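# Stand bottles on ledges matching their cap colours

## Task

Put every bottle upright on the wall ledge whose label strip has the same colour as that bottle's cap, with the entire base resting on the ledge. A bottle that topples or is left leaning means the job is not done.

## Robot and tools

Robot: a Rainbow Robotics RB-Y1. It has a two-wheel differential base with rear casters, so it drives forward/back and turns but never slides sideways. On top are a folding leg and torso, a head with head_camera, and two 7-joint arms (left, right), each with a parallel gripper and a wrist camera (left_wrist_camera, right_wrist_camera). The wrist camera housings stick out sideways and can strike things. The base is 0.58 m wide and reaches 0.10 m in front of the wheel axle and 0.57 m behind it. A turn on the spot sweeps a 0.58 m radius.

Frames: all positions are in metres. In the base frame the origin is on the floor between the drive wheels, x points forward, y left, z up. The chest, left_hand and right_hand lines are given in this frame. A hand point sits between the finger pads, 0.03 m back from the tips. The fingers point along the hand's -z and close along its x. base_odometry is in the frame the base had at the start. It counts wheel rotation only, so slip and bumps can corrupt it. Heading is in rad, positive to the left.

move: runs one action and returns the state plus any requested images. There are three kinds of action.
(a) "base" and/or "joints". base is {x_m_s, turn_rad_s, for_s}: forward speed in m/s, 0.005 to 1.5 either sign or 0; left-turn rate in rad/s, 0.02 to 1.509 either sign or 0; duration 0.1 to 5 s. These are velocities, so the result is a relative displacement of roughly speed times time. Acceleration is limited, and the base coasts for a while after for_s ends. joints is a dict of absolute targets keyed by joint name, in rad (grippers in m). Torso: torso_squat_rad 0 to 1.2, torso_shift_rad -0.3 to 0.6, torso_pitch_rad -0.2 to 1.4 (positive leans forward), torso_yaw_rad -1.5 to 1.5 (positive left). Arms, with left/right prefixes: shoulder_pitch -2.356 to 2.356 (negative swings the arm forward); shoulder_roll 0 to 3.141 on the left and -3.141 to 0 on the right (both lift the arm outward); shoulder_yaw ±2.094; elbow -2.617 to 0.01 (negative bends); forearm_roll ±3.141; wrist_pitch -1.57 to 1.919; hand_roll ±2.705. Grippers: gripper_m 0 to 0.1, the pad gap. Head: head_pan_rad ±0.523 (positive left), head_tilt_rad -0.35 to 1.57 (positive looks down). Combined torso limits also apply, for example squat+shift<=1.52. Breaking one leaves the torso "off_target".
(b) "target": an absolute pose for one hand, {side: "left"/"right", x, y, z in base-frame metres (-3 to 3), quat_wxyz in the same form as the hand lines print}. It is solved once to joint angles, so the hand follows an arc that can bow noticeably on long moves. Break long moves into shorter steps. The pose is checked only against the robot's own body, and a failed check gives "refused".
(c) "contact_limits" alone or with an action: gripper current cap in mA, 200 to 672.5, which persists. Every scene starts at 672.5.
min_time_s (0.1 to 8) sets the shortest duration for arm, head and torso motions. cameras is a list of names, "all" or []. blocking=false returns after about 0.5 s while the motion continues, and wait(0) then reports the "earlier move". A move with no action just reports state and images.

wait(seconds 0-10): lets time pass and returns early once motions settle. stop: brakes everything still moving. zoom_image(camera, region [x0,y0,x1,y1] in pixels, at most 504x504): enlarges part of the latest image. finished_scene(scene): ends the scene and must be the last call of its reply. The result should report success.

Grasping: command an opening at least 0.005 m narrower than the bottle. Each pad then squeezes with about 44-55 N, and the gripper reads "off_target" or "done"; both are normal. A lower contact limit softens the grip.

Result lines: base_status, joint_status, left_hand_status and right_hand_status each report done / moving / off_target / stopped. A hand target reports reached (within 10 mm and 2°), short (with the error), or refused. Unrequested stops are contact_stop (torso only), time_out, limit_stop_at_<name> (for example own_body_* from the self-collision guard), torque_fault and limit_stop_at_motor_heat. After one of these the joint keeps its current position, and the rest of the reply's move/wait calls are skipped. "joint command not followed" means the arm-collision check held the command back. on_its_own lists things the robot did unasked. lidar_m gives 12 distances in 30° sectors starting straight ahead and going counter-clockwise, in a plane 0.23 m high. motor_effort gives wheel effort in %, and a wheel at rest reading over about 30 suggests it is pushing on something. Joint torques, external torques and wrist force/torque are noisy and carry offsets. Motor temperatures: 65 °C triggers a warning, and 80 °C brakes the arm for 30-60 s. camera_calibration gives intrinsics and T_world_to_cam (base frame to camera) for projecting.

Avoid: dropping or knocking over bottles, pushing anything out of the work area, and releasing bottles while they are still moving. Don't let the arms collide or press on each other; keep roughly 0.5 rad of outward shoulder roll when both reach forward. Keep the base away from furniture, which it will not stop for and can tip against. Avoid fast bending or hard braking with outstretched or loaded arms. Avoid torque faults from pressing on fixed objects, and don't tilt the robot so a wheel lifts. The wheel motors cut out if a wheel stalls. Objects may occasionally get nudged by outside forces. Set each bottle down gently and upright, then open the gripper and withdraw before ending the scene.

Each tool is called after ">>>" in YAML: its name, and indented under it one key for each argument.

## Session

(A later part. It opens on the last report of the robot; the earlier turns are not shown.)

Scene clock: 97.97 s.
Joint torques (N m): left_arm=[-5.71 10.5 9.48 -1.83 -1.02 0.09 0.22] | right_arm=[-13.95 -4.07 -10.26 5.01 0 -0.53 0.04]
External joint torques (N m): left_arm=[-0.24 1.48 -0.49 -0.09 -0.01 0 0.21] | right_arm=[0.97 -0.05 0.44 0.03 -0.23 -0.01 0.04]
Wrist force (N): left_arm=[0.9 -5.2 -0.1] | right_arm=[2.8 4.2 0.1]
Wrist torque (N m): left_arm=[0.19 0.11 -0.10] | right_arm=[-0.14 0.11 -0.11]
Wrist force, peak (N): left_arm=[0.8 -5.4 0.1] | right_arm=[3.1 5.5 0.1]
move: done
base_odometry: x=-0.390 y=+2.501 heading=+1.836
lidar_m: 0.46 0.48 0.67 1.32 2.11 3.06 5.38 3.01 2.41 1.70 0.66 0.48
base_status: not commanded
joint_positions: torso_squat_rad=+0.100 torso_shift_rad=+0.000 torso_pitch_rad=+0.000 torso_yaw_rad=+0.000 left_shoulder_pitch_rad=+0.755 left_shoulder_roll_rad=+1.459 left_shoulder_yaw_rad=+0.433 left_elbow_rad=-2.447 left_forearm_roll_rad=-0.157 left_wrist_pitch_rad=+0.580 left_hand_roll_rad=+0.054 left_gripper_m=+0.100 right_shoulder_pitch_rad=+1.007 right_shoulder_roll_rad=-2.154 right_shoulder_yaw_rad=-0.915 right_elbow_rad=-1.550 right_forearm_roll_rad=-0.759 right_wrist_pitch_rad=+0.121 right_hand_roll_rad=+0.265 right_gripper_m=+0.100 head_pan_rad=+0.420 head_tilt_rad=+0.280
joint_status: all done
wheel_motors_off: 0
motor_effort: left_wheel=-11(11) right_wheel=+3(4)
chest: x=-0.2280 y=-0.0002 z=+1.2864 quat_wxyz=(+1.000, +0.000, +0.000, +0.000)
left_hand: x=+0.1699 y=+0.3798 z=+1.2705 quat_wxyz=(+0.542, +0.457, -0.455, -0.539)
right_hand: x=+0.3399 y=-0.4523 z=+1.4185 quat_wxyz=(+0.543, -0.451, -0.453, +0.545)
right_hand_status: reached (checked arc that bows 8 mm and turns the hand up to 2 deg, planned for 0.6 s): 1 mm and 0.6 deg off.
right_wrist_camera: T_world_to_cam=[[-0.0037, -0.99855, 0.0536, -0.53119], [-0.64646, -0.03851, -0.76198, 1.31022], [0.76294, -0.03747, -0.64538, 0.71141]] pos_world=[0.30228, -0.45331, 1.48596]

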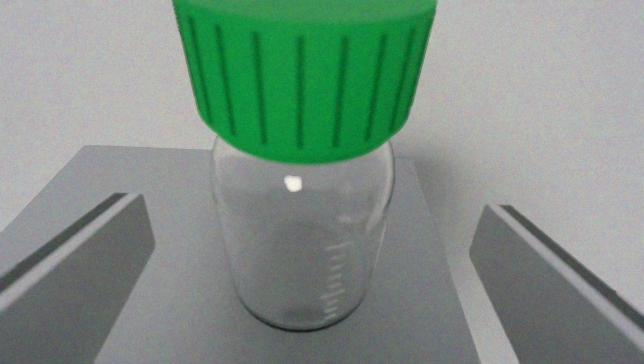

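>>> move:
  target: {"side": "right", "x": 0.362, "y": -0.449, "z": 1.416, "quat_wxyz": [0.5417, -0.4545, -0.4545, 0.5417]}
  min_time_s: 0.4

>>> move:
  target: {"side": "right", "x": 0.381, "y": -0.4478, "z": 1.414, "quat_wxyz": [0.5417, -0.4545, -0.4545, 0.5417]}
  min_time_s: 0.4
  cameras: ["right_wrist_camera"]

>>> move:
  joints: {"right_gripper_m": 0.046, "head_pan_rad": -0.42}
  cameras: ["right_wrist_camera", "head_camera"]

Scene clock: 99.83 s.
Joint torques (N m): left_arm=[-5.53 10.08 9.68 -1.75 -1.06 -0.07 0.26] | right_arm=[-14.52 -2.06 -10.4 4.82 0.11 -0.23 0.13]
External joint torques (N m): left_arm=[-0.05 1.05 -0.29 0 -0.06 -0.16 0.25] | right_arm=[1.83 -0.33 -0.07 -0.46 -0.06 0.16 0.13]
Wrist force (N): left_arm=[1.1 -5.2 0.1] | right_arm=[3.4 4.7 -0.1]
Wrist torque (N m): left_arm=[0.19 0.13 -0.09] | right_arm=[-0.25 0.13 -0.10]
Wrist force, peak (N): left_arm=[1.0 -5.4 -0.1] | right_arm=[4.2 5.1 -0.7]
move: done
base_odometry: x=-0.390 y=+2.501 heading=+1.836
lidar_m: 0.46 0.48 0.67 1.32 2.12 3.07 5.38 3.02 2.41 1.70 0.65 0.48
base_status: not commanded
joint_positions: torso_squat_rad=+0.100 torso_shift_rad=+0.000 torso_pitch_rad=+0.000 torso_yaw_rad=+0.000 left_shoulder_pitch_rad=+0.755 left_shoulder_roll_rad=+1.459 left_shoulder_yaw_rad=+0.433 left_elbow_rad=-2.447 left_forearm_roll_rad=-0.157 left_wrist_pitch_rad=+0.580 left_hand_roll_rad=+0.054 left_gripper_m=+0.100 right_shoulder_pitch_rad=+1.105 right_shoulder_roll_rad=-2.238 right_shoulder_yaw_rad=-0.984 right_elbow_rad=-1.452 right_forearm_roll_rad=-0.720 right_wrist_pitch_rad=+0.095 right_hand_roll_rad=+0.196 right_gripper_m=+0.100 head_pan_rad=+0.420 head_tilt_rad=+0.280
joint_status: all done
wheel_motors_off: 0
motor_effort: left_wheel=-11(12) right_wheel=+4(4)
chest: x=-0.2280 y=-0.0002 z=+1.2864 quat_wxyz=(+1.000, +0.000, +0.000, +0.000)
left_hand: x=+0.1699 y=+0.3798 z=+1.2705 quat_wxyz=(+0.542, +0.457, -0.455, -0.539)
right_hand: x=+0.3618 y=-0.4492 z=+1.4161 quat_wxyz=(+0.543, -0.451, -0.453, +0.544)
right_hand_status: reached (checked arc that bows 4 mm and turns the hand up to 1 deg, planned for 0.4 s): 0 mm and 0.6 deg off.
pictures: none

Scene clock: 101.20 s.
Joint torques (N m): left_arm=[-5.73 9.95 9.8 -1.9 -0.99 0.02 0.17] | right_arm=[-16.3 -0.25 -9.69 5.27 0.16 -0.32 -0.24]
External joint torques (N m): left_arm=[-0.26 0.93 -0.17 -0.15 0.01 -0.07 0.16] | right_arm=[1.29 -0.39 0.27 -0.2 0.05 0 -0.24]
Wrist force (N): left_arm=[0.8 -5.0 0.0] | right_arm=[3.6 3.9 0.8]
Wrist torque (N m): left_arm=[0.17 0.11 -0.11] | right_arm=[-0.20 0.18 -0.14]
Wrist force, peak (N): left_arm=[1.0 -5.4 0.1] | right_arm=[4.5 4.3 -0.2]
move: done
base_odometry: x=-0.390 y=+2.501 heading=+1.836
lidar_m: 0.46 0.48 0.67 1.32 2.11 3.06 5.38 3.01 2.42 1.70 0.65 0.48
base_status: not commanded
joint_positions: torso_squat_rad=+0.100 torso_shift_rad=+0.000 torso_pitch_rad=+0.000 torso_yaw_rad=+0.000 left_shoulder_pitch_rad=+0.755 left_shoulder_roll_rad=+1.459 left_shoulder_yaw_rad=+0.433 left_elbow_rad=-2.447 left_forearm_roll_rad=-0.157 left_wrist_pitch_rad=+0.580 left_hand_roll_rad=+0.054 left_gripper_m=+0.100 right_shoulder_pitch_rad=+1.184 right_shoulder_roll_rad=-2.309 right_shoulder_yaw_rad=-1.040 right_elbow_rad=-1.355 right_forearm_roll_rad=-0.700 right_wrist_pitch_rad=+0.069 right_hand_roll_rad=+0.159 right_gripper_m=+0.100 head_pan_rad=+0.420 head_tilt_rad=+0.280
joint_status: all done
wheel_motors_off: 0
motor_effort: left_wheel=-11(12) right_wheel=+2(4)
chest: x=-0.2280 y=-0.0002 z=+1.2864 quat_wxyz=(+1.000, +0.000, +0.000, +0.000)
left_hand: x=+0.1699 y=+0.3798 z=+1.2705 quat_wxyz=(+0.542, +0.457, -0.455, -0.539)
right_hand: x=+0.3809 y=-0.4480 z=+1.4140 quat_wxyz=(+0.543, -0.453, -0.454, +0.543)
right_hand_status: reached (checked arc that bows 3 mm and turns the hand up to 1 deg, planned for 0.4 s): 0 mm and 0.2 deg off.
right_wrist_camera: T_world_to_cam=[[-0.00694, -0.99855, 0.05345, -0.52506], [-0.64272, -0.0365, -0.76523, 1.33757], [0.76607, -0.03966, -0.64153, 0.66973]] pos_world=[0.34298, -0.44892, 1.48127]

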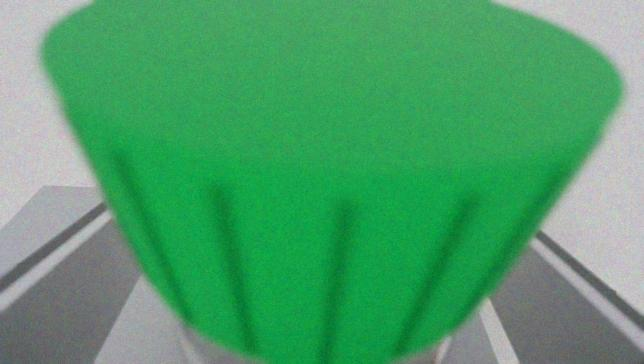

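Scene clock: 102.43 s.
Joint torques (N m): left_arm=[-5.87 10.18 9.87 -1.85 -1.09 0.19 0.11] | right_arm=[-15.94 -0.07 -9.95 5.14 0.14 -0.41 0.01]
External joint torques (N m): left_arm=[-0.4 1.16 -0.1 -0.1 -0.09 0.09 0.09] | right_arm=[1.64 -0.21 0.01 -0.33 0.03 -0.09 0.01]
Wrist force (N): left_arm=[0.9 -5.0 0.1] | right_arm=[3.7 3.3 0.7]
Wrist torque (N m): left_arm=[0.17 0.12 -0.11] | right_arm=[-0.17 0.17 -0.15]
Wrist force, peak (N): left_arm=[0.7 -5.4 0.2] | right_arm=[3.2 4.8 -0.9]
move: off_target
base_odometry: x=-0.390 y=+2.501 heading=+1.836
lidar_m: 0.46 0.49 0.68 1.32 2.11 3.07 5.38 3.00 2.42 1.70 0.65 0.48
base_status: not commanded
joint_positions: torso_squat_rad=+0.100 torso_shift_rad=+0.000 torso_pitch_rad=+0.000 torso_yaw_rad=+0.000 left_shoulder_pitch_rad=+0.755 left_shoulder_roll_rad=+1.459 left_shoulder_yaw_rad=+0.433 left_elbow_rad=-2.447 left_forearm_roll_rad=-0.157 left_wrist_pitch_rad=+0.580 left_hand_roll_rad=+0.054 left_gripper_m=+0.100 right_shoulder_pitch_rad=+1.184 right_shoulder_roll_rad=-2.309 right_shoulder_yaw_rad=-1.040 right_elbow_rad=-1.355 right_forearm_roll_rad=-0.700 right_wrist_pitch_rad=+0.069 right_hand_roll_rad=+0.159 right_gripper_m=+0.055 head_pan_rad=-0.420 head_tilt_rad=+0.280
joint_status: right_gripper_m off_target (ended at +0.055, target +0.046); the others done
wheel_motors_off: 0
motor_effort: left_wheel=-11(11) right_wheel=+4(4)
chest: x=-0.2280 y=-0.0002 z=+1.2864 quat_wxyz=(+1.000, +0.000, +0.000, +0.000)
left_hand: x=+0.1699 y=+0.3798 z=+1.2705 quat_wxyz=(+0.542, +0.457, -0.455, -0.539)
right_hand: x=+0.3809 y=-0.4479 z=+1.4140 quat_wxyz=(+0.543, -0.453, -0.454, +0.543)
pictures: head_camera, right_wrist_camera
head_camera: T_world_to_cam=[[-0.43451, -0.9004, 0.02178, -0.11743], [-0.2261, 0.08564, -0.97033, 1.45431], [0.87182, -0.42654, -0.24079, 0.4804]] pos_world=[-0.14102, -0.02536, 1.5294]
right_wrist_camera: T_world_to_cam=[[-0.00686, -0.99855, 0.05339, -0.52499], [-0.64267, -0.0365, -0.76527, 1.33762], [0.76611, -0.03956, -0.64149, 0.66969]] pos_world=[0.34298, -0.44892, 1.48127]

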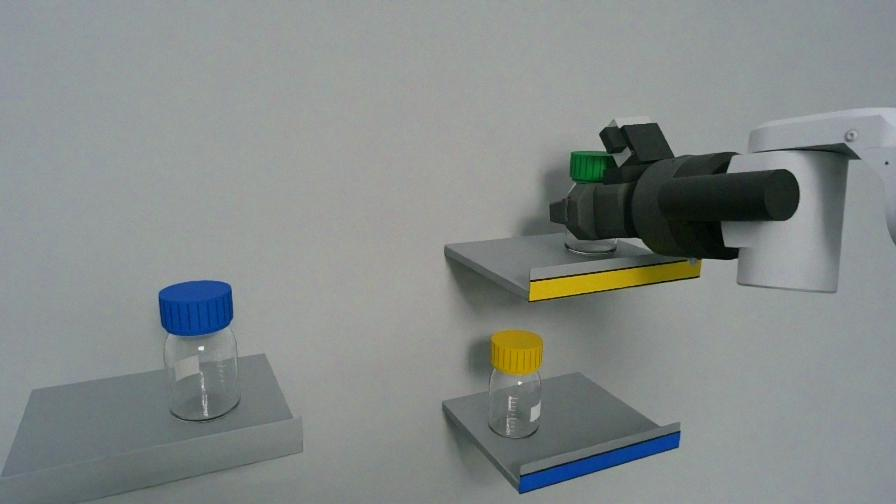

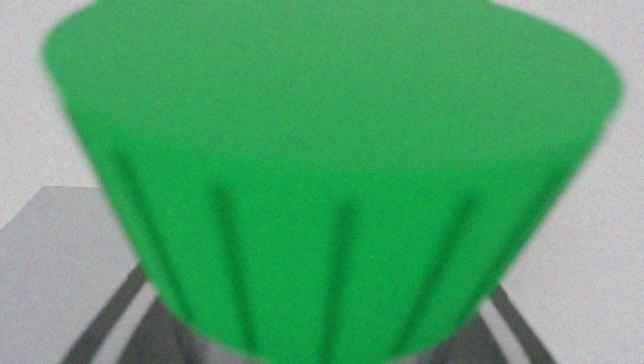

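>>> move:
  target: {"side": "right", "x": 0.376, "y": -0.447, "z": 1.439, "quat_wxyz": [0.5417, -0.4545, -0.4545, 0.5417]}
  min_time_s: 0.6

>>> move:
  target: {"side": "right", "x": 0.31, "y": -0.443, "z": 1.453, "quat_wxyz": [0.5417, -0.4545, -0.4545, 0.5417]}
  min_time_s: 0.7

>>> move:
  target: {"side": "right", "x": 0.20, "y": -0.40, "z": 1.43, "quat_wxyz": [0.5417, -0.4545, -0.4545, 0.5417]}
  min_time_s: 0.9

>>> move:
  joints: {"right_shoulder_pitch_rad": 0.014, "right_shoulder_roll_rad": -1.782, "right_shoulder_yaw_rad": 0.163, "right_elbow_rad": -2.587, "right_forearm_roll_rad": 0.08, "right_wrist_pitch_rad": 0.717, "right_hand_roll_rad": -0.214}
  min_time_s: 1.3

>>> move:
  target: {"side": "right", "x": 0.18, "y": -0.11, "z": 1.335, "quat_wxyz": [0.4116, -0.3454, -0.5421, 0.6461]}
  min_time_s: 1.1

>>> move:
  target: {"side": "right", "x": 0.20, "y": 0.01, "z": 1.355, "quat_wxyz": [0.4116, -0.3454, -0.5421, 0.6461]}
  min_time_s: 1.0
  cameras: ["right_wrist_camera", "head_camera"]

Scene clock: 106.87 s.
Joint torques (N m): left_arm=[-5.5 9.9 9.62 -1.81 -0.9 -0.04 0.14] | right_arm=[-18.12 -3.73 -7.83 5.69 0.04 -0.48 -0.04]
External joint torques (N m): left_arm=[-0.03 0.88 -0.35 -0.06 0.1 -0.13 0.13] | right_arm=[-0.96 -1.17 1.84 -0.26 -0.06 -0.11 -0.03]
Wrist force (N): left_arm=[0.9 -4.9 0.2] | right_arm=[3.4 6.5 -0.6]
Wrist torque (N m): left_arm=[0.18 0.12 -0.11] | right_arm=[-0.30 0.14 -0.25]
Wrist force, peak (N): left_arm=[1.1 -5.4 0.3] | right_arm=[2.5 7.1 -0.8]
move: done
base_odometry: x=-0.390 y=+2.501 heading=+1.836
lidar_m: 0.46 0.48 0.67 1.32 2.12 3.06 5.38 3.01 2.42 1.70 0.66 0.48
base_status: not commanded
joint_positions: torso_squat_rad=+0.100 torso_shift_rad=+0.000 torso_pitch_rad=+0.000 torso_yaw_rad=+0.000 left_shoulder_pitch_rad=+0.755 left_shoulder_roll_rad=+1.459 left_shoulder_yaw_rad=+0.433 left_elbow_rad=-2.447 left_forearm_roll_rad=-0.157 left_wrist_pitch_rad=+0.580 left_hand_roll_rad=+0.054 left_gripper_m=+0.100 right_shoulder_pitch_rad=+1.022 right_shoulder_roll_rad=-2.313 right_shoulder_yaw_rad=-0.886 right_elbow_rad=-1.363 right_forearm_roll_rad=-0.778 right_wrist_pitch_rad=+0.059 right_hand_roll_rad=+0.185 right_gripper_m=+0.055 head_pan_rad=-0.420 head_tilt_rad=+0.280
joint_status: all done
wheel_motors_off: 0
motor_effort: left_wheel=-12(12) right_wheel=+2(4)
chest: x=-0.2280 y=-0.0002 z=+1.2864 quat_wxyz=(+1.000, +0.000, +0.000, +0.000)
left_hand: x=+0.1699 y=+0.3798 z=+1.2705 quat_wxyz=(+0.542, +0.457, -0.455, -0.539)
right_hand: x=+0.3757 y=-0.4477 z=+1.4394 quat_wxyz=(+0.540, -0.460, -0.457, +0.537)
right_hand_status: reached (checked arc that bows 1 mm and turns the hand up to 1 deg, planned for 0.6 s): 1 mm and 0.9 deg off.
pictures: none

Scene clock: 107.93 s.
Joint torques (N m): left_arm=[-5.74 9.78 9.76 -1.94 -1.16 0.1 0.16] | right_arm=[-13.98 -11.04 -9.6 4.5 0.56 -1.38 -0.22]
External joint torques (N m): left_arm=[-0.26 0.76 -0.21 -0.19 -0.16 0.01 0.15] | right_arm=[-1.08 -2.06 1.47 -0.01 0.09 -0.31 -0.21]
Wrist force (N): left_arm=[0.8 -5.0 0.0] | right_arm=[3.7 6.1 -1.0]
Wrist torque (N m): left_arm=[0.20 0.12 -0.10] | right_arm=[-0.19 0.14 -0.29]
Wrist force, peak (N): left_arm=[0.7 -5.4 0.3] | right_arm=[5.1 6.7 0.8]
move: done
base_odometry: x=-0.390 y=+2.501 heading=+1.836
lidar_m: 0.46 0.49 0.68 1.33 2.11 3.06 5.38 3.01 2.42 1.70 0.65 0.48
base_status: not commanded
joint_positions: torso_squat_rad=+0.100 torso_shift_rad=+0.000 torso_pitch_rad=+0.000 torso_yaw_rad=+0.000 left_shoulder_pitch_rad=+0.755 left_shoulder_roll_rad=+1.459 left_shoulder_yaw_rad=+0.433 left_elbow_rad=-2.447 left_forearm_roll_rad=-0.157 left_wrist_pitch_rad=+0.580 left_hand_roll_rad=+0.054 left_gripper_m=+0.100 right_shoulder_pitch_rad=+0.722 right_shoulder_roll_rad=-2.046 right_shoulder_yaw_rad=-0.779 right_elbow_rad=-1.683 right_forearm_roll_rad=-1.030 right_wrist_pitch_rad=+0.248 right_hand_roll_rad=+0.568 right_gripper_m=+0.055 head_pan_rad=-0.420 head_tilt_rad=+0.280
joint_status: all done
wheel_motors_off: 0
motor_effort: left_wheel=-11(11) right_wheel=+3(5)
chest: x=-0.2280 y=-0.0003 z=+1.2864 quat_wxyz=(+1.000, +0.000, +0.000, +0.000)
left_hand: x=+0.1699 y=+0.3797 z=+1.2705 quat_wxyz=(+0.542, +0.457, -0.455, -0.539)
right_hand: x=+0.3099 y=-0.4430 z=+1.4528 quat_wxyz=(+0.541, -0.458, -0.456, +0.538)
right_hand_status: reached (checked arc that bows 16 mm and turns the hand up to 2 deg, planned for 0.7 s): 0 mm and 0.7 deg off.
pictures: none

Scene clock: 109.17 s.
Joint torques (N m): left_arm=[-5.28 10.42 9.55 -1.91 -1.05 0.14 0.14] | right_arm=[-8.09 -13.24 -10.27 2.22 0.96 -1.56 0.24]
External joint torques (N m): left_arm=[0.19 1.4 -0.42 -0.16 -0.04 0.05 0.13] | right_arm=[-1.2 -1.77 0.08 -0.02 -0.06 -0.29 0.25]
Wrist force (N): left_arm=[0.9 -5.0 0.3] | right_arm=[2.7 5.9 -0.8]
Wrist torque (N m): left_arm=[0.19 0.11 -0.10] | right_arm=[-0.19 -0.02 -0.29]
Wrist force, peak (N): left_arm=[0.9 -5.4 0.2] | right_arm=[2.1 7.8 -1.4]
move: done
base_odometry: x=-0.390 y=+2.501 heading=+1.836
lidar_m: 0.46 0.48 0.67 1.32 2.12 3.07 5.38 3.01 2.42 1.69 0.65 0.48
base_status: not commanded
joint_positions: torso_squat_rad=+0.100 torso_shift_rad=+0.000 torso_pitch_rad=+0.000 torso_yaw_rad=+0.000 left_shoulder_pitch_rad=+0.755 left_shoulder_roll_rad=+1.459 left_shoulder_yaw_rad=+0.433 left_elbow_rad=-2.447 left_forearm_roll_rad=-0.157 left_wrist_pitch_rad=+0.580 left_hand_roll_rad=+0.054 left_gripper_m=+0.100 right_shoulder_pitch_rad=+0.609 right_shoulder_roll_rad=-1.569 right_shoulder_yaw_rad=-0.959 right_elbow_rad=-2.236 right_forearm_roll_rad=-0.972 right_wrist_pitch_rad=+0.677 right_hand_roll_rad=+0.704 right_gripper_m=+0.055 head_pan_rad=-0.420 head_tilt_rad=+0.280
joint_status: all done
wheel_motors_off: 0
motor_effort: left_wheel=-11(11) right_wheel=+3(4)
chest: x=-0.2280 y=-0.0003 z=+1.2864 quat_wxyz=(+1.000, +0.000, +0.000, +0.000)
left_hand: x=+0.1699 y=+0.3797 z=+1.2705 quat_wxyz=(+0.542, +0.457, -0.455, -0.539)
right_hand: x=+0.2003 y=-0.4001 z=+1.4296 quat_wxyz=(+0.542, -0.454, -0.454, +0.542)
right_hand_status: reached (checked arc that bows 14 mm and turns the hand up to 3 deg, planned for 0.9 s): 1 mm and 0.0 deg off.
pictures: none

Scene clock: 110.80 s.
Joint torques (N m): left_arm=[-5.82 10.16 9.68 -1.91 -0.87 0.08 0.32] | right_arm=[-9.19 -13.42 -7.36 0.48 1.12 0.51 0.13]
External joint torques (N m): left_arm=[-0.35 1.14 -0.29 -0.16 0.13 -0.01 0.3] | right_arm=[-0.8 -1.91 1.5 0.18 -0.09 0.11 0.14]
Wrist force (N): left_arm=[0.7 -5.0 -0.2] | right_arm=[2.7 6.0 -1.0]
Wrist torque (N m): left_arm=[0.17 0.09 -0.10] | right_arm=[-0.21 0.02 -0.11]
Wrist force, peak (N): left_arm=[0.8 -5.4 -0.1] | right_arm=[3.4 7.3 -2.1]
move: done
base_odometry: x=-0.390 y=+2.501 heading=+1.836
lidar_m: 0.46 0.48 0.67 1.33 2.11 3.06 5.37 3.01 2.42 1.70 0.65 0.47
base_status: not commanded
joint_positions: torso_squat_rad=+0.100 torso_shift_rad=+0.000 torso_pitch_rad=+0.000 torso_yaw_rad=+0.000 left_shoulder_pitch_rad=+0.755 left_shoulder_roll_rad=+1.459 left_shoulder_yaw_rad=+0.433 left_elbow_rad=-2.447 left_forearm_roll_rad=-0.157 left_wrist_pitch_rad=+0.580 left_hand_roll_rad=+0.054 left_gripper_m=+0.100 right_shoulder_pitch_rad=+0.014 right_shoulder_roll_rad=-1.782 right_shoulder_yaw_rad=+0.163 right_elbow_rad=-2.587 right_forearm_roll_rad=+0.080 right_wrist_pitch_rad=+0.717 right_hand_roll_rad=-0.214 right_gripper_m=+0.055 head_pan_rad=-0.420 head_tilt_rad=+0.280
joint_status: all done
wheel_motors_off: 0
motor_effort: left_wheel=-11(11) right_wheel=+3(4)
chest: x=-0.2280 y=-0.0002 z=+1.2864 quat_wxyz=(+1.000, +0.000, +0.000, +0.000)
left_hand: x=+0.1699 y=+0.3798 z=+1.2704 quat_wxyz=(+0.542, +0.457, -0.455, -0.539)
right_hand: x=+0.1798 y=-0.2400 z=+1.3085 quat_wxyz=(+0.465, -0.388, -0.512, +0.610)
pictures: none

Scene clock: 112.23 s.
Joint torques (N m): left_arm=[-5.92 10.17 9.43 -1.83 -1.11 0.07 0.26] | right_arm=[-14.09 -9.63 -7.86 -0.39 1.96 -0.78 -0.29]
External joint torques (N m): left_arm=[-0.45 1.15 -0.54 -0.08 -0.1 -0.02 0.25] | right_arm=[-1.54 -1.36 1.12 0.09 0.28 -0.17 -0.28]
Wrist force (N): left_arm=[1.0 -5.1 0.0] | right_arm=[3.5 5.8 -0.6]
Wrist torque (N m): left_arm=[0.21 0.14 -0.09] | right_arm=[-0.18 0.13 -0.29]
Wrist force, peak (N): left_arm=[1.1 -5.4 0.1] | right_arm=[4.4 6.9 -0.6]
move: done
base_odometry: x=-0.390 y=+2.501 heading=+1.836
lidar_m: 0.46 0.49 0.67 1.32 2.12 3.07 5.38 3.01 2.41 1.69 0.66 0.48
base_status: not commanded
joint_positions: torso_squat_rad=+0.100 torso_shift_rad=+0.000 torso_pitch_rad=+0.000 torso_yaw_rad=+0.000 left_shoulder_pitch_rad=+0.755 left_shoulder_roll_rad=+1.459 left_shoulder_yaw_rad=+0.433 left_elbow_rad=-2.447 left_forearm_roll_rad=-0.157 left_wrist_pitch_rad=+0.580 left_hand_roll_rad=+0.054 left_gripper_m=+0.100 right_shoulder_pitch_rad=-0.761 right_shoulder_roll_rad=-1.252 right_shoulder_yaw_rad=+0.610 right_elbow_rad=-2.600 right_forearm_roll_rad=-0.314 right_wrist_pitch_rad=+1.087 right_hand_roll_rad=+0.310 right_gripper_m=+0.055 head_pan_rad=-0.420 head_tilt_rad=+0.280
joint_status: all done
wheel_motors_off: 0
motor_effort: left_wheel=-11(11) right_wheel=+3(4)
chest: x=-0.2280 y=-0.0002 z=+1.2864 quat_wxyz=(+1.000, +0.000, +0.000, +0.000)
left_hand: x=+0.1699 y=+0.3798 z=+1.2704 quat_wxyz=(+0.542, +0.457, -0.455, -0.539)
right_hand: x=+0.1799 y=-0.1100 z=+1.3348 quat_wxyz=(+0.411, -0.345, -0.542, +0.646)
right_hand_status: reached (checked arc that bows 34 mm and turns the hand up to 10 deg, planned for 1.1 s): 0 mm and 0.1 deg off.
pictures: none

Scene clock: 113.57 s.
Joint torques (N m): left_arm=[-5.88 10.32 9.85 -1.92 -0.93 -0.02 0.24] | right_arm=[-17.68 -6.04 -7.57 -1.12 2.2 -0.86 0.08]
External joint torques (N m): left_arm=[-0.4 1.3 -0.12 -0.17 0.08 -0.11 0.23] | right_arm=[-0.9 -1.04 1.97 0.06 0.37 -0.1 0.09]
Wrist force (N): left_arm=[0.8 -4.9 0.2] | right_arm=[3.5 6.2 -0.8]
Wrist torque (N m): left_arm=[0.17 0.10 -0.10] | right_arm=[-0.33 0.10 -0.30]
Wrist force, peak (N): left_arm=[0.6 -5.4 -0.1] | right_arm=[4.2 6.7 -1.6]
move: done
base_odometry: x=-0.390 y=+2.501 heading=+1.836
lidar_m: 0.46 0.48 0.67 1.32 2.12 3.07 5.38 3.00 2.41 1.69 0.65 0.48
base_status: not commanded
joint_positions: torso_squat_rad=+0.100 torso_shift_rad=+0.000 torso_pitch_rad=+0.000 torso_yaw_rad=+0.000 left_shoulder_pitch_rad=+0.755 left_shoulder_roll_rad=+1.459 left_shoulder_yaw_rad=+0.433 left_elbow_rad=-2.447 left_forearm_roll_rad=-0.157 left_wrist_pitch_rad=+0.580 left_hand_roll_rad=+0.054 left_gripper_m=+0.100 right_shoulder_pitch_rad=-1.130 right_shoulder_roll_rad=-0.717 right_shoulder_yaw_rad=+0.813 right_elbow_rad=-2.358 right_forearm_roll_rad=-0.232 right_wrist_pitch_rad=+1.453 right_hand_roll_rad=+0.392 right_gripper_m=+0.055 head_pan_rad=-0.420 head_tilt_rad=+0.280
joint_status: all done
wheel_motors_off: 0
motor_effort: left_wheel=-11(11) right_wheel=+2(4)
chest: x=-0.2280 y=-0.0002 z=+1.2864 quat_wxyz=(+1.000, +0.000, +0.000, +0.000)
left_hand: x=+0.1699 y=+0.3798 z=+1.2704 quat_wxyz=(+0.542, +0.457, -0.455, -0.539)
right_hand: x=+0.1999 y=+0.0101 z=+1.3549 quat_wxyz=(+0.412, -0.345, -0.542, +0.646)
right_hand_status: reached (checked arc that bows 19 mm and turns the hand up to 4 deg, planned for 1.0 s): 0 mm and 0.0 deg off.
pictures: head_camera, right_wrist_camera
head_camera: T_world_to_cam=[[-0.43448, -0.90041, 0.02191, -0.11753], [-0.22616, 0.08552, -0.97033, 1.45428], [0.87182, -0.42654, -0.24079, 0.48044]] pos_world=[-0.14102, -0.02526, 1.52939]
right_wrist_camera: T_world_to_cam=[[0.4153, -0.90811, 0.05346, -0.15116], [-0.56431, -0.30328, -0.76784, 1.18326], [0.71349, 0.28871, -0.63841, 0.79157]] pos_world=[0.16572, -0.00695, 1.42198]

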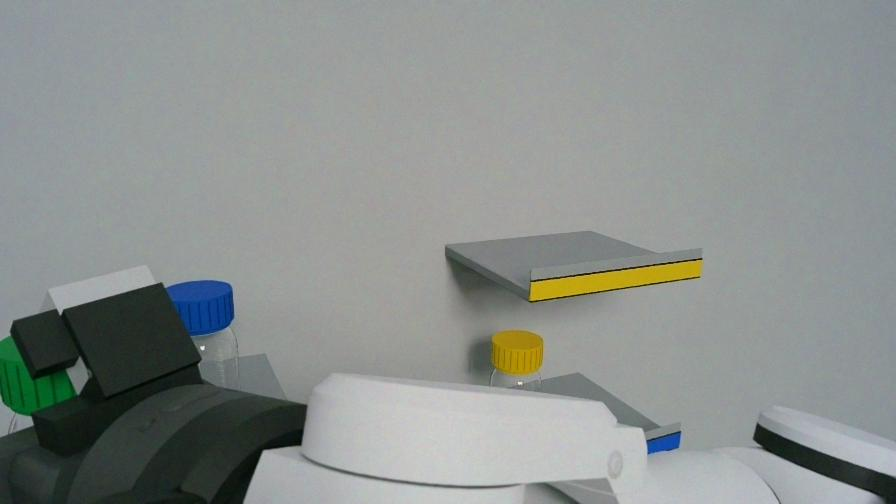

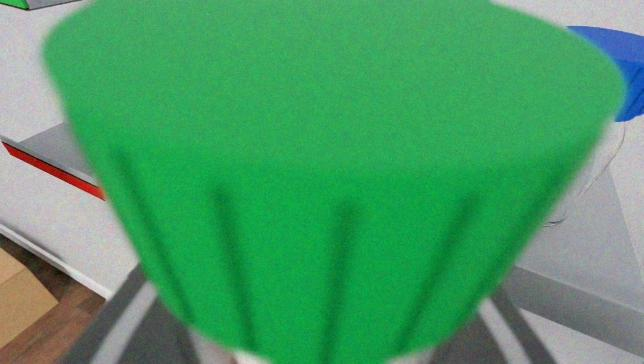

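>>> move:
  joints: {"head_pan_rad": 0.05, "head_tilt_rad": 0.35}
  cameras: ["head_camera"]

Scene clock: 116.60 s.
Joint torques (N m): left_arm=[-5.87 9.98 9.44 -1.91 -1.03 0.15 0.1] | right_arm=[-17.71 -6.95 -7.77 -1.24 1.91 -0.76 0.06]
External joint torques (N m): left_arm=[-0.4 0.95 -0.53 -0.16 -0.02 0.06 0.09] | right_arm=[-0.93 -1.95 1.77 -0.06 0.08 0 0.06]
Wrist force (N): left_arm=[0.8 -5.3 -0.1] | right_arm=[3.4 6.4 0.1]
Wrist torque (N m): left_arm=[0.21 0.11 -0.10] | right_arm=[-0.28 0.11 -0.29]
Wrist force, peak (N): left_arm=[1.2 -5.3 0.0] | right_arm=[3.5 6.9 -0.8]
move: done
base_odometry: x=-0.390 y=+2.501 heading=+1.836
lidar_m: 0.46 0.49 0.67 1.32 2.11 3.07 5.38 3.01 2.42 1.70 0.65 0.48
base_status: not commanded
joint_positions: torso_squat_rad=+0.100 torso_shift_rad=+0.000 torso_pitch_rad=+0.000 torso_yaw_rad=+0.000 left_shoulder_pitch_rad=+0.755 left_shoulder_roll_rad=+1.459 left_shoulder_yaw_rad=+0.433 left_elbow_rad=-2.447 left_forearm_roll_rad=-0.157 left_wrist_pitch_rad=+0.580 left_hand_roll_rad=+0.054 left_gripper_m=+0.100 right_shoulder_pitch_rad=-1.130 right_shoulder_roll_rad=-0.717 right_shoulder_yaw_rad=+0.813 right_elbow_rad=-2.358 right_forearm_roll_rad=-0.232 right_wrist_pitch_rad=+1.453 right_hand_roll_rad=+0.392 right_gripper_m=+0.055 head_pan_rad=+0.050 head_tilt_rad=+0.350
joint_status: all done
wheel_motors_off: 0
motor_effort: left_wheel=-11(11) right_wheel=+3(4)
chest: x=-0.2280 y=-0.0002 z=+1.2864 quat_wxyz=(+1.000, +0.000, +0.000, +0.000)
left_hand: x=+0.1699 y=+0.3798 z=+1.2704 quat_wxyz=(+0.542, +0.457, -0.455, -0.539)
right_hand: x=+0.1999 y=+0.0101 z=+1.3549 quat_wxyz=(+0.412, -0.345, -0.542, +0.646)
head_camera: T_world_to_cam=[[0.02199, -0.99947, 0.02382, -0.02637], [-0.30722, -0.02943, -0.95118, 1.40914], [0.95138, 0.0136, -0.30771, 0.59641]] pos_world=[-0.13392, 0.007, 1.52449]

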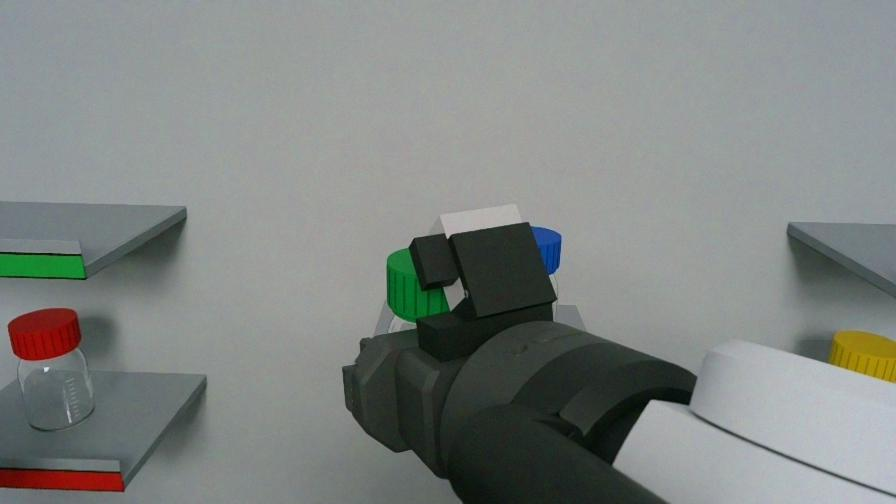

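>>> zoom_image:
  camera: "head_camera"
  region: [330, 190, 630, 370]

Scaled by 1.680 from the camera's image (finer frame: 1280x720).

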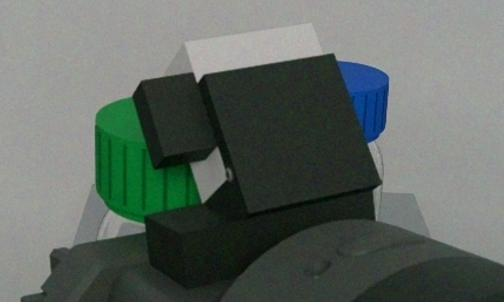

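>>> move:
  target: {"side": "right", "x": 0.25, "y": 0.016, "z": 1.356, "quat_wxyz": [0.4116, -0.3454, -0.5421, 0.6461]}
  min_time_s: 0.7

>>> move:
  target: {"side": "right", "x": 0.31, "y": 0.024, "z": 1.354, "quat_wxyz": [0.4394, -0.3687, -0.5265, 0.6275]}
  min_time_s: 0.7

>>> move:
  target: {"side": "right", "x": 0.367, "y": 0.0265, "z": 1.34, "quat_wxyz": [0.4664, -0.3913, -0.5099, 0.6078]}
  min_time_s: 0.8

>>> move:
  target: {"side": "right", "x": 0.371, "y": 0.0265, "z": 1.324, "quat_wxyz": [0.4664, -0.3913, -0.5099, 0.6078]}
  min_time_s: 0.6
  cameras: ["head_camera", "right_wrist_camera"]

Scene clock: 121.27 s.
Joint torques (N m): left_arm=[-5.69 10.25 9.51 -1.87 -0.99 -0.05 0.19] | right_arm=[-19.56 -4.82 -10.72 -1.83 1.96 -1.21 0.06]
External joint torques (N m): left_arm=[-0.21 1.23 -0.47 -0.12 0.02 -0.14 0.17] | right_arm=[-1.14 0.64 -0.42 -0.12 0.23 -0.35 0.07]
Wrist force (N): left_arm=[0.9 -5.1 0.2] | right_arm=[3.5 6.5 -0.1]
Wrist torque (N m): left_arm=[0.18 0.12 -0.09] | right_arm=[-0.23 0.14 -0.29]
Wrist force, peak (N): left_arm=[0.8 -5.5 -0.2] | right_arm=[2.9 7.1 -1.1]
move: done
base_odometry: x=-0.390 y=+2.501 heading=+1.836
lidar_m: 0.46 0.48 0.67 1.32 2.11 3.07 5.38 3.00 2.41 1.69 0.64 0.47
base_status: not commanded
joint_positions: torso_squat_rad=+0.100 torso_shift_rad=+0.000 torso_pitch_rad=+0.000 torso_yaw_rad=+0.000 left_shoulder_pitch_rad=+0.755 left_shoulder_roll_rad=+1.459 left_shoulder_yaw_rad=+0.433 left_elbow_rad=-2.447 left_forearm_roll_rad=-0.157 left_wrist_pitch_rad=+0.580 left_hand_roll_rad=+0.054 left_gripper_m=+0.100 right_shoulder_pitch_rad=-1.142 right_shoulder_roll_rad=-0.702 right_shoulder_yaw_rad=+0.804 right_elbow_rad=-2.156 right_forearm_roll_rad=-0.250 right_wrist_pitch_rad=+1.279 right_hand_roll_rad=+0.448 right_gripper_m=+0.055 head_pan_rad=+0.050 head_tilt_rad=+0.350
joint_status: all done
wheel_motors_off: 0
motor_effort: left_wheel=-11(11) right_wheel=+3(4)
chest: x=-0.2280 y=-0.0002 z=+1.2864 quat_wxyz=(+1.000, +0.000, +0.000, +0.000)
left_hand: x=+0.1699 y=+0.3798 z=+1.2704 quat_wxyz=(+0.542, +0.457, -0.455, -0.539)
right_hand: x=+0.2494 y=+0.0155 z=+1.3556 quat_wxyz=(+0.412, -0.346, -0.542, +0.646)
right_hand_status: reached (checked arc that bows 5 mm and turns the hand up to 1 deg, planned for 0.7 s): 1 mm and 0.0 deg off.
pictures: none

Scene clock: 122.77 s.
Joint torques (N m): left_arm=[-5.49 9.84 9.48 -1.94 -0.99 0.01 0.29] | right_arm=[-21.57 -6.62 -8.16 -2.45 1.84 -0.81 0.04]
External joint torques (N m): left_arm=[-0.01 0.82 -0.49 -0.19 0.01 -0.08 0.28] | right_arm=[-1 -0.8 2.44 -0.01 0.17 0.08 0.04]
Wrist force (N): left_arm=[0.8 -4.9 0.2] | right_arm=[3.0 6.4 -0.4]
Wrist torque (N m): left_arm=[0.16 0.11 -0.10] | right_arm=[-0.25 0.01 -0.27]
Wrist force, peak (N): left_arm=[1.0 -5.4 0.1] | right_arm=[4.3 6.7 1.3]
move: done
base_odometry: x=-0.390 y=+2.501 heading=+1.836
lidar_m: 0.46 0.49 0.68 1.32 2.11 3.07 5.38 3.01 2.42 1.70 0.65 0.48
base_status: not commanded
joint_positions: torso_squat_rad=+0.100 torso_shift_rad=+0.000 torso_pitch_rad=+0.000 torso_yaw_rad=+0.000 left_shoulder_pitch_rad=+0.755 left_shoulder_roll_rad=+1.459 left_shoulder_yaw_rad=+0.433 left_elbow_rad=-2.447 left_forearm_roll_rad=-0.157 left_wrist_pitch_rad=+0.580 left_hand_roll_rad=+0.054 left_gripper_m=+0.100 right_shoulder_pitch_rad=-1.208 right_shoulder_roll_rad=-0.596 right_shoulder_yaw_rad=+0.827 right_elbow_rad=-1.872 right_forearm_roll_rad=-0.199 right_wrist_pitch_rad=+1.198 right_hand_roll_rad=+0.467 right_gripper_m=+0.055 head_pan_rad=+0.050 head_tilt_rad=+0.350
joint_status: all done
wheel_motors_off: 0
motor_effort: left_wheel=-11(11) right_wheel=+3(4)
chest: x=-0.2280 y=-0.0002 z=+1.2864 quat_wxyz=(+1.000, +0.000, +0.000, +0.000)
left_hand: x=+0.1699 y=+0.3798 z=+1.2704 quat_wxyz=(+0.542, +0.457, -0.455, -0.539)
right_hand: x=+0.3100 y=+0.0238 z=+1.3539 quat_wxyz=(+0.440, -0.369, -0.526, +0.627)
right_hand_status: reached (checked arc that bows 9 mm and turns the hand up to 6 deg, planned for 0.7 s): 0 mm and 0.0 deg off.
pictures: none

Scene clock: 123.97 s.
Joint torques (N m): left_arm=[-5.89 9.82 9.47 -1.9 -0.87 0.02 0.15] | right_arm=[-23.08 -7.03 -8.45 -3.08 1.98 -1.04 -0.29]
External joint torques (N m): left_arm=[-0.42 0.8 -0.5 -0.15 0.13 -0.07 0.14] | right_arm=[-0.61 -0.77 1.79 0.12 0.38 -0.17 -0.29]
Wrist force (N): left_arm=[0.6 -5.0 -0.1] | right_arm=[2.6 6.4 -1.2]
Wrist torque (N m): left_arm=[0.17 0.08 -0.11] | right_arm=[-0.21 0.05 -0.12]
Wrist force, peak (N): left_arm=[0.9 -5.3 0.0] | right_arm=[2.6 7.3 -0.5]
move: done
base_odometry: x=-0.390 y=+2.501 heading=+1.836
lidar_m: 0.46 0.48 0.68 1.32 2.12 3.07 5.38 3.01 2.42 1.69 0.65 0.48
base_status: not commanded
joint_positions: torso_squat_rad=+0.100 torso_shift_rad=+0.000 torso_pitch_rad=+0.000 torso_yaw_rad=+0.000 left_shoulder_pitch_rad=+0.755 left_shoulder_roll_rad=+1.459 left_shoulder_yaw_rad=+0.433 left_elbow_rad=-2.447 left_forearm_roll_rad=-0.157 left_wrist_pitch_rad=+0.580 left_hand_roll_rad=+0.054 left_gripper_m=+0.100 right_shoulder_pitch_rad=-1.259 right_shoulder_roll_rad=-0.488 right_shoulder_yaw_rad=+0.854 right_elbow_rad=-1.571 right_forearm_roll_rad=-0.129 right_wrist_pitch_rad=+1.089 right_hand_roll_rad=+0.455 right_gripper_m=+0.055 head_pan_rad=+0.050 head_tilt_rad=+0.350
joint_status: all done
wheel_motors_off: 0
motor_effort: left_wheel=-11(12) right_wheel=+3(4)
chest: x=-0.2280 y=-0.0002 z=+1.2864 quat_wxyz=(+1.000, +0.000, +0.000, +0.000)
left_hand: x=+0.1699 y=+0.3798 z=+1.2704 quat_wxyz=(+0.542, +0.457, -0.455, -0.539)
right_hand: x=+0.3669 y=+0.0263 z=+1.3398 quat_wxyz=(+0.467, -0.391, -0.510, +0.608)
right_hand_status: reached (checked arc that bows 9 mm and turns the hand up to 6 deg, planned for 0.8 s): 0 mm and 0.0 deg off.
pictures: none

Scene clock: 124.90 s.
Joint torques (N m): left_arm=[-5.7 9.81 9.49 -1.85 -1.09 0.08 0.24] | right_arm=[-21.66 -5.98 -8.09 -2.93 1.84 -1.05 -0.18]
External joint torques (N m): left_arm=[-0.22 0.79 -0.48 -0.1 -0.09 -0.01 0.23] | right_arm=[0.85 0.11 2.13 0.49 0.25 -0.22 -0.17]
Wrist force (N): left_arm=[0.8 -5.0 0.2] | right_arm=[4.2 6.2 -0.4]
Wrist torque (N m): left_arm=[0.17 0.10 -0.10] | right_arm=[-0.21 0.15 -0.14]
Wrist force, peak (N): left_arm=[0.8 -5.3 0.1] | right_arm=[3.5 6.6 -1.1]
move: done
base_odometry: x=-0.390 y=+2.501 heading=+1.836
lidar_m: 0.46 0.48 0.67 1.32 2.11 3.07 5.37 3.01 2.42 1.70 0.66 0.48
base_status: not commanded
joint_positions: torso_squat_rad=+0.100 torso_shift_rad=+0.000 torso_pitch_rad=+0.000 torso_yaw_rad=+0.000 left_shoulder_pitch_rad=+0.755 left_shoulder_roll_rad=+1.459 left_shoulder_yaw_rad=+0.433 left_elbow_rad=-2.447 left_forearm_roll_rad=-0.157 left_wrist_pitch_rad=+0.580 left_hand_roll_rad=+0.054 left_gripper_m=+0.100 right_shoulder_pitch_rad=-1.232 right_shoulder_roll_rad=-0.479 right_shoulder_yaw_rad=+0.871 right_elbow_rad=-1.555 right_forearm_roll_rad=-0.095 right_wrist_pitch_rad=+1.061 right_hand_roll_rad=+0.437 right_gripper_m=+0.055 head_pan_rad=+0.050 head_tilt_rad=+0.350
joint_status: all done
wheel_motors_off: 0
motor_effort: left_wheel=-11(11) right_wheel=+4(5)
chest: x=-0.2280 y=-0.0002 z=+1.2864 quat_wxyz=(+1.000, +0.000, +0.000, +0.000)
left_hand: x=+0.1699 y=+0.3798 z=+1.2704 quat_wxyz=(+0.542, +0.457, -0.455, -0.539)
right_hand: x=+0.3702 y=+0.0262 z=+1.3242 quat_wxyz=(+0.466, -0.391, -0.509, +0.608)
right_hand_status: reached (checked arc that bows 1 mm and turns the hand up to 0 deg, planned for 0.6 s): 1 mm and 0.1 deg off.
head_camera: T_world_to_cam=[[0.02199, -0.99947, 0.02382, -0.02647], [-0.30731, -0.02943, -0.95115, 1.40908], [0.95135, 0.0136, -0.3078, 0.59655]] pos_world=[-0.13392, 0.0069, 1.52449]
right_wrist_camera: T_world_to_cam=[[0.25162, -0.96631, 0.05415, -0.14431], [-0.6092, -0.20162, -0.76696, 1.27337], [0.75204, 0.15999, -0.63941, 0.63628]] pos_world=[0.33354, 0.01548, 1.39128]

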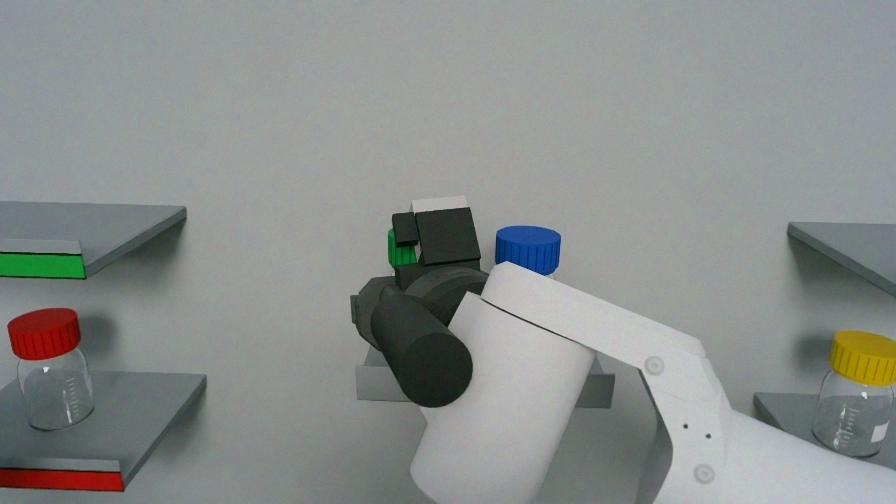

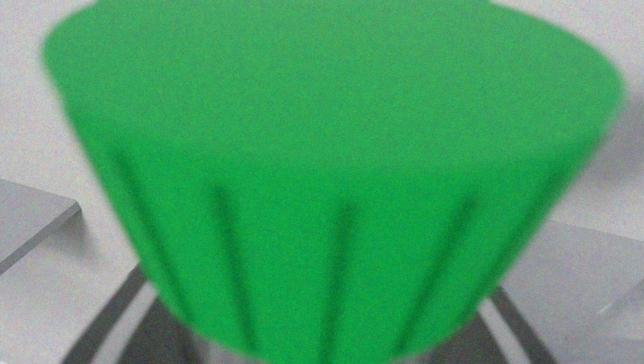

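>>> move:
  target: {"side": "right", "x": 0.371, "y": 0.0265, "z": 1.3195, "quat_wxyz": [0.4664, -0.3913, -0.5099, 0.6078]}
  min_time_s: 0.4

>>> move:
  target: {"side": "right", "x": 0.371, "y": 0.0265, "z": 1.317, "quat_wxyz": [0.4664, -0.3913, -0.5099, 0.6078]}
  min_time_s: 0.35

>>> move:
  target: {"side": "right", "x": 0.371, "y": 0.0265, "z": 1.3145, "quat_wxyz": [0.4664, -0.3913, -0.5099, 0.6078]}
  min_time_s: 0.35

Scene clock: 126.37 s.
Joint torques (N m): left_arm=[-5.28 10.29 9.49 -1.72 -1.02 0.03 0.28] | right_arm=[-14.67 -4.09 -2.92 -0.19 -0.58 -0.2 -0.09]
External joint torques (N m): left_arm=[0.19 1.27 -0.48 0.03 -0.02 -0.06 0.26] | right_arm=[7.84 1.94 7.28 3.29 -2.16 0.63 -0.08]
Wrist force (N): left_arm=[0.8 -5.2 0.0] | right_arm=[0.8 -7.4 8.7]
Wrist torque (N m): left_arm=[0.19 0.12 -0.10] | right_arm=[-0.13 -0.03 -0.21]
Wrist force, peak (N): left_arm=[1.0 -5.4 0.2] | right_arm=[1.1 -7.8 10.2]
move: done
base_odometry: x=-0.390 y=+2.501 heading=+1.836
lidar_m: 0.46 0.48 0.68 1.32 2.12 3.07 5.37 3.01 2.41 1.68 0.65 0.48
base_status: not commanded
joint_positions: torso_squat_rad=+0.100 torso_shift_rad=+0.000 torso_pitch_rad=+0.000 torso_yaw_rad=+0.000 left_shoulder_pitch_rad=+0.755 left_shoulder_roll_rad=+1.459 left_shoulder_yaw_rad=+0.433 left_elbow_rad=-2.447 left_forearm_roll_rad=-0.157 left_wrist_pitch_rad=+0.580 left_hand_roll_rad=+0.054 left_gripper_m=+0.100 right_shoulder_pitch_rad=-1.226 right_shoulder_roll_rad=-0.475 right_shoulder_yaw_rad=+0.874 right_elbow_rad=-1.551 right_forearm_roll_rad=-0.081 right_wrist_pitch_rad=+1.053 right_hand_roll_rad=+0.429 right_gripper_m=+0.055 head_pan_rad=+0.050 head_tilt_rad=+0.350
joint_status: all done
wheel_motors_off: 0
motor_effort: left_wheel=-11(12) right_wheel=+3(4)
chest: x=-0.2283 y=-0.0002 z=+1.2864 quat_wxyz=(+1.000, +0.000, +0.000, +0.000)
left_hand: x=+0.1696 y=+0.3798 z=+1.2706 quat_wxyz=(+0.542, +0.457, -0.455, -0.539)
right_hand: x=+0.3706 y=+0.0266 z=+1.3216 quat_wxyz=(+0.466, -0.392, -0.511, +0.607)
right_hand_status: reached (checked arc that bows 0 mm and turns the hand up to 0 deg, planned for 0.4 s): 2 mm and 0.2 deg off.
pictures: none

Scene clock: 127.03 s.
Joint torques (N m): left_arm=[-5.52 9.79 9.46 -1.87 -1.04 -0.07 0.14] | right_arm=[-9.73 -1.93 0.1 0.8 -2.17 0.63 -0.12]
External joint torques (N m): left_arm=[-0.04 0.76 -0.51 -0.12 -0.03 -0.16 0.13] | right_arm=[12.79 4.07 10.3 4.31 -3.76 1.45 -0.11]
Wrist force (N): left_arm=[0.8 -5.3 0.1] | right_arm=[-0.3 -18.3 10.5]
Wrist torque (N m): left_arm=[0.21 0.10 -0.10] | right_arm=[0.11 -0.03 -0.28]
Wrist force, peak (N): left_arm=[0.9 -5.3 -0.1] | right_arm=[-0.1 -18.9 10.3]
move: done
base_odometry: x=-0.390 y=+2.501 heading=+1.836
lidar_m: 0.46 0.48 0.67 1.32 2.11 3.06 5.38 3.01 2.41 1.69 0.65 0.48
base_status: not commanded
joint_positions: torso_squat_rad=+0.100 torso_shift_rad=+0.000 torso_pitch_rad=-0.001 torso_yaw_rad=+0.000 left_shoulder_pitch_rad=+0.755 left_shoulder_roll_rad=+1.459 left_shoulder_yaw_rad=+0.433 left_elbow_rad=-2.447 left_forearm_roll_rad=-0.157 left_wrist_pitch_rad=+0.580 left_hand_roll_rad=+0.054 left_gripper_m=+0.100 right_shoulder_pitch_rad=-1.222 right_shoulder_roll_rad=-0.474 right_shoulder_yaw_rad=+0.876 right_elbow_rad=-1.549 right_forearm_roll_rad=-0.075 right_wrist_pitch_rad=+1.049 right_hand_roll_rad=+0.426 right_gripper_m=+0.055 head_pan_rad=+0.050 head_tilt_rad=+0.350
joint_status: all done
wheel_motors_off: 0
motor_effort: left_wheel=-11(12) right_wheel=+3(4)
chest: x=-0.2285 y=-0.0002 z=+1.2864 quat_wxyz=(+1.000, +0.000, +0.000, +0.000)
left_hand: x=+0.1694 y=+0.3798 z=+1.2708 quat_wxyz=(+0.542, +0.457, -0.455, -0.539)
right_hand: x=+0.3708 y=+0.0265 z=+1.3204 quat_wxyz=(+0.465, -0.392, -0.512, +0.606)
right_hand_status: reached (checked arc that bows 0 mm and turns the hand up to 0 deg, planned for 0.3 s): 3 mm and 0.3 deg off.
pictures: none

Scene clock: 127.70 s.
Joint torques (N m): left_arm=[-5.61 10.32 9.75 -1.7 -0.93 -0.01 0.19] | right_arm=[-3.32 -0.74 4.16 2.19 -3.92 1.15 -0.02]
External joint torques (N m): left_arm=[-0.13 1.29 -0.22 0.04 0.07 -0.1 0.18] | right_arm=[19.2 5.24 14.35 5.73 -5.5 1.97 -0.02]
Wrist force (N): left_arm=[0.8 -5.2 0.2] | right_arm=[-0.5 -28.6 10.6]
Wrist torque (N m): left_arm=[0.21 0.10 -0.09] | right_arm=[0.23 -0.01 -0.13]
Wrist force, peak (N): left_arm=[0.8 -5.3 0.0] | right_arm=[-0.6 -29.6 10.9]
move: done
base_odometry: x=-0.390 y=+2.501 heading=+1.836
lidar_m: 0.46 0.49 0.67 1.32 2.11 3.07 5.38 3.01 2.42 1.70 0.65 0.47
base_status: not commanded
joint_positions: torso_squat_rad=+0.100 torso_shift_rad=+0.000 torso_pitch_rad=-0.001 torso_yaw_rad=+0.000 left_shoulder_pitch_rad=+0.755 left_shoulder_roll_rad=+1.459 left_shoulder_yaw_rad=+0.433 left_elbow_rad=-2.447 left_forearm_roll_rad=-0.157 left_wrist_pitch_rad=+0.580 left_hand_roll_rad=+0.054 left_gripper_m=+0.100 right_shoulder_pitch_rad=-1.219 right_shoulder_roll_rad=-0.473 right_shoulder_yaw_rad=+0.877 right_elbow_rad=-1.548 right_forearm_roll_rad=-0.068 right_wrist_pitch_rad=+1.045 right_hand_roll_rad=+0.423 right_gripper_m=+0.055 head_pan_rad=+0.050 head_tilt_rad=+0.350
joint_status: all done
wheel_motors_off: 0
motor_effort: left_wheel=-11(11) right_wheel=+3(4)
chest: x=-0.2287 y=-0.0003 z=+1.2864 quat_wxyz=(+1.000, +0.000, -0.001, +0.000)
left_hand: x=+0.1692 y=+0.3797 z=+1.2709 quat_wxyz=(+0.542, +0.458, -0.455, -0.539)
right_hand: x=+0.3709 y=+0.0266 z=+1.3192 quat_wxyz=(+0.465, -0.393, -0.513, +0.606)
right_hand_status: reached (checked arc that bows 0 mm and turns the hand up to 0 deg, planned for 0.3 s): 5 mm and 0.5 deg off.
pictures: none


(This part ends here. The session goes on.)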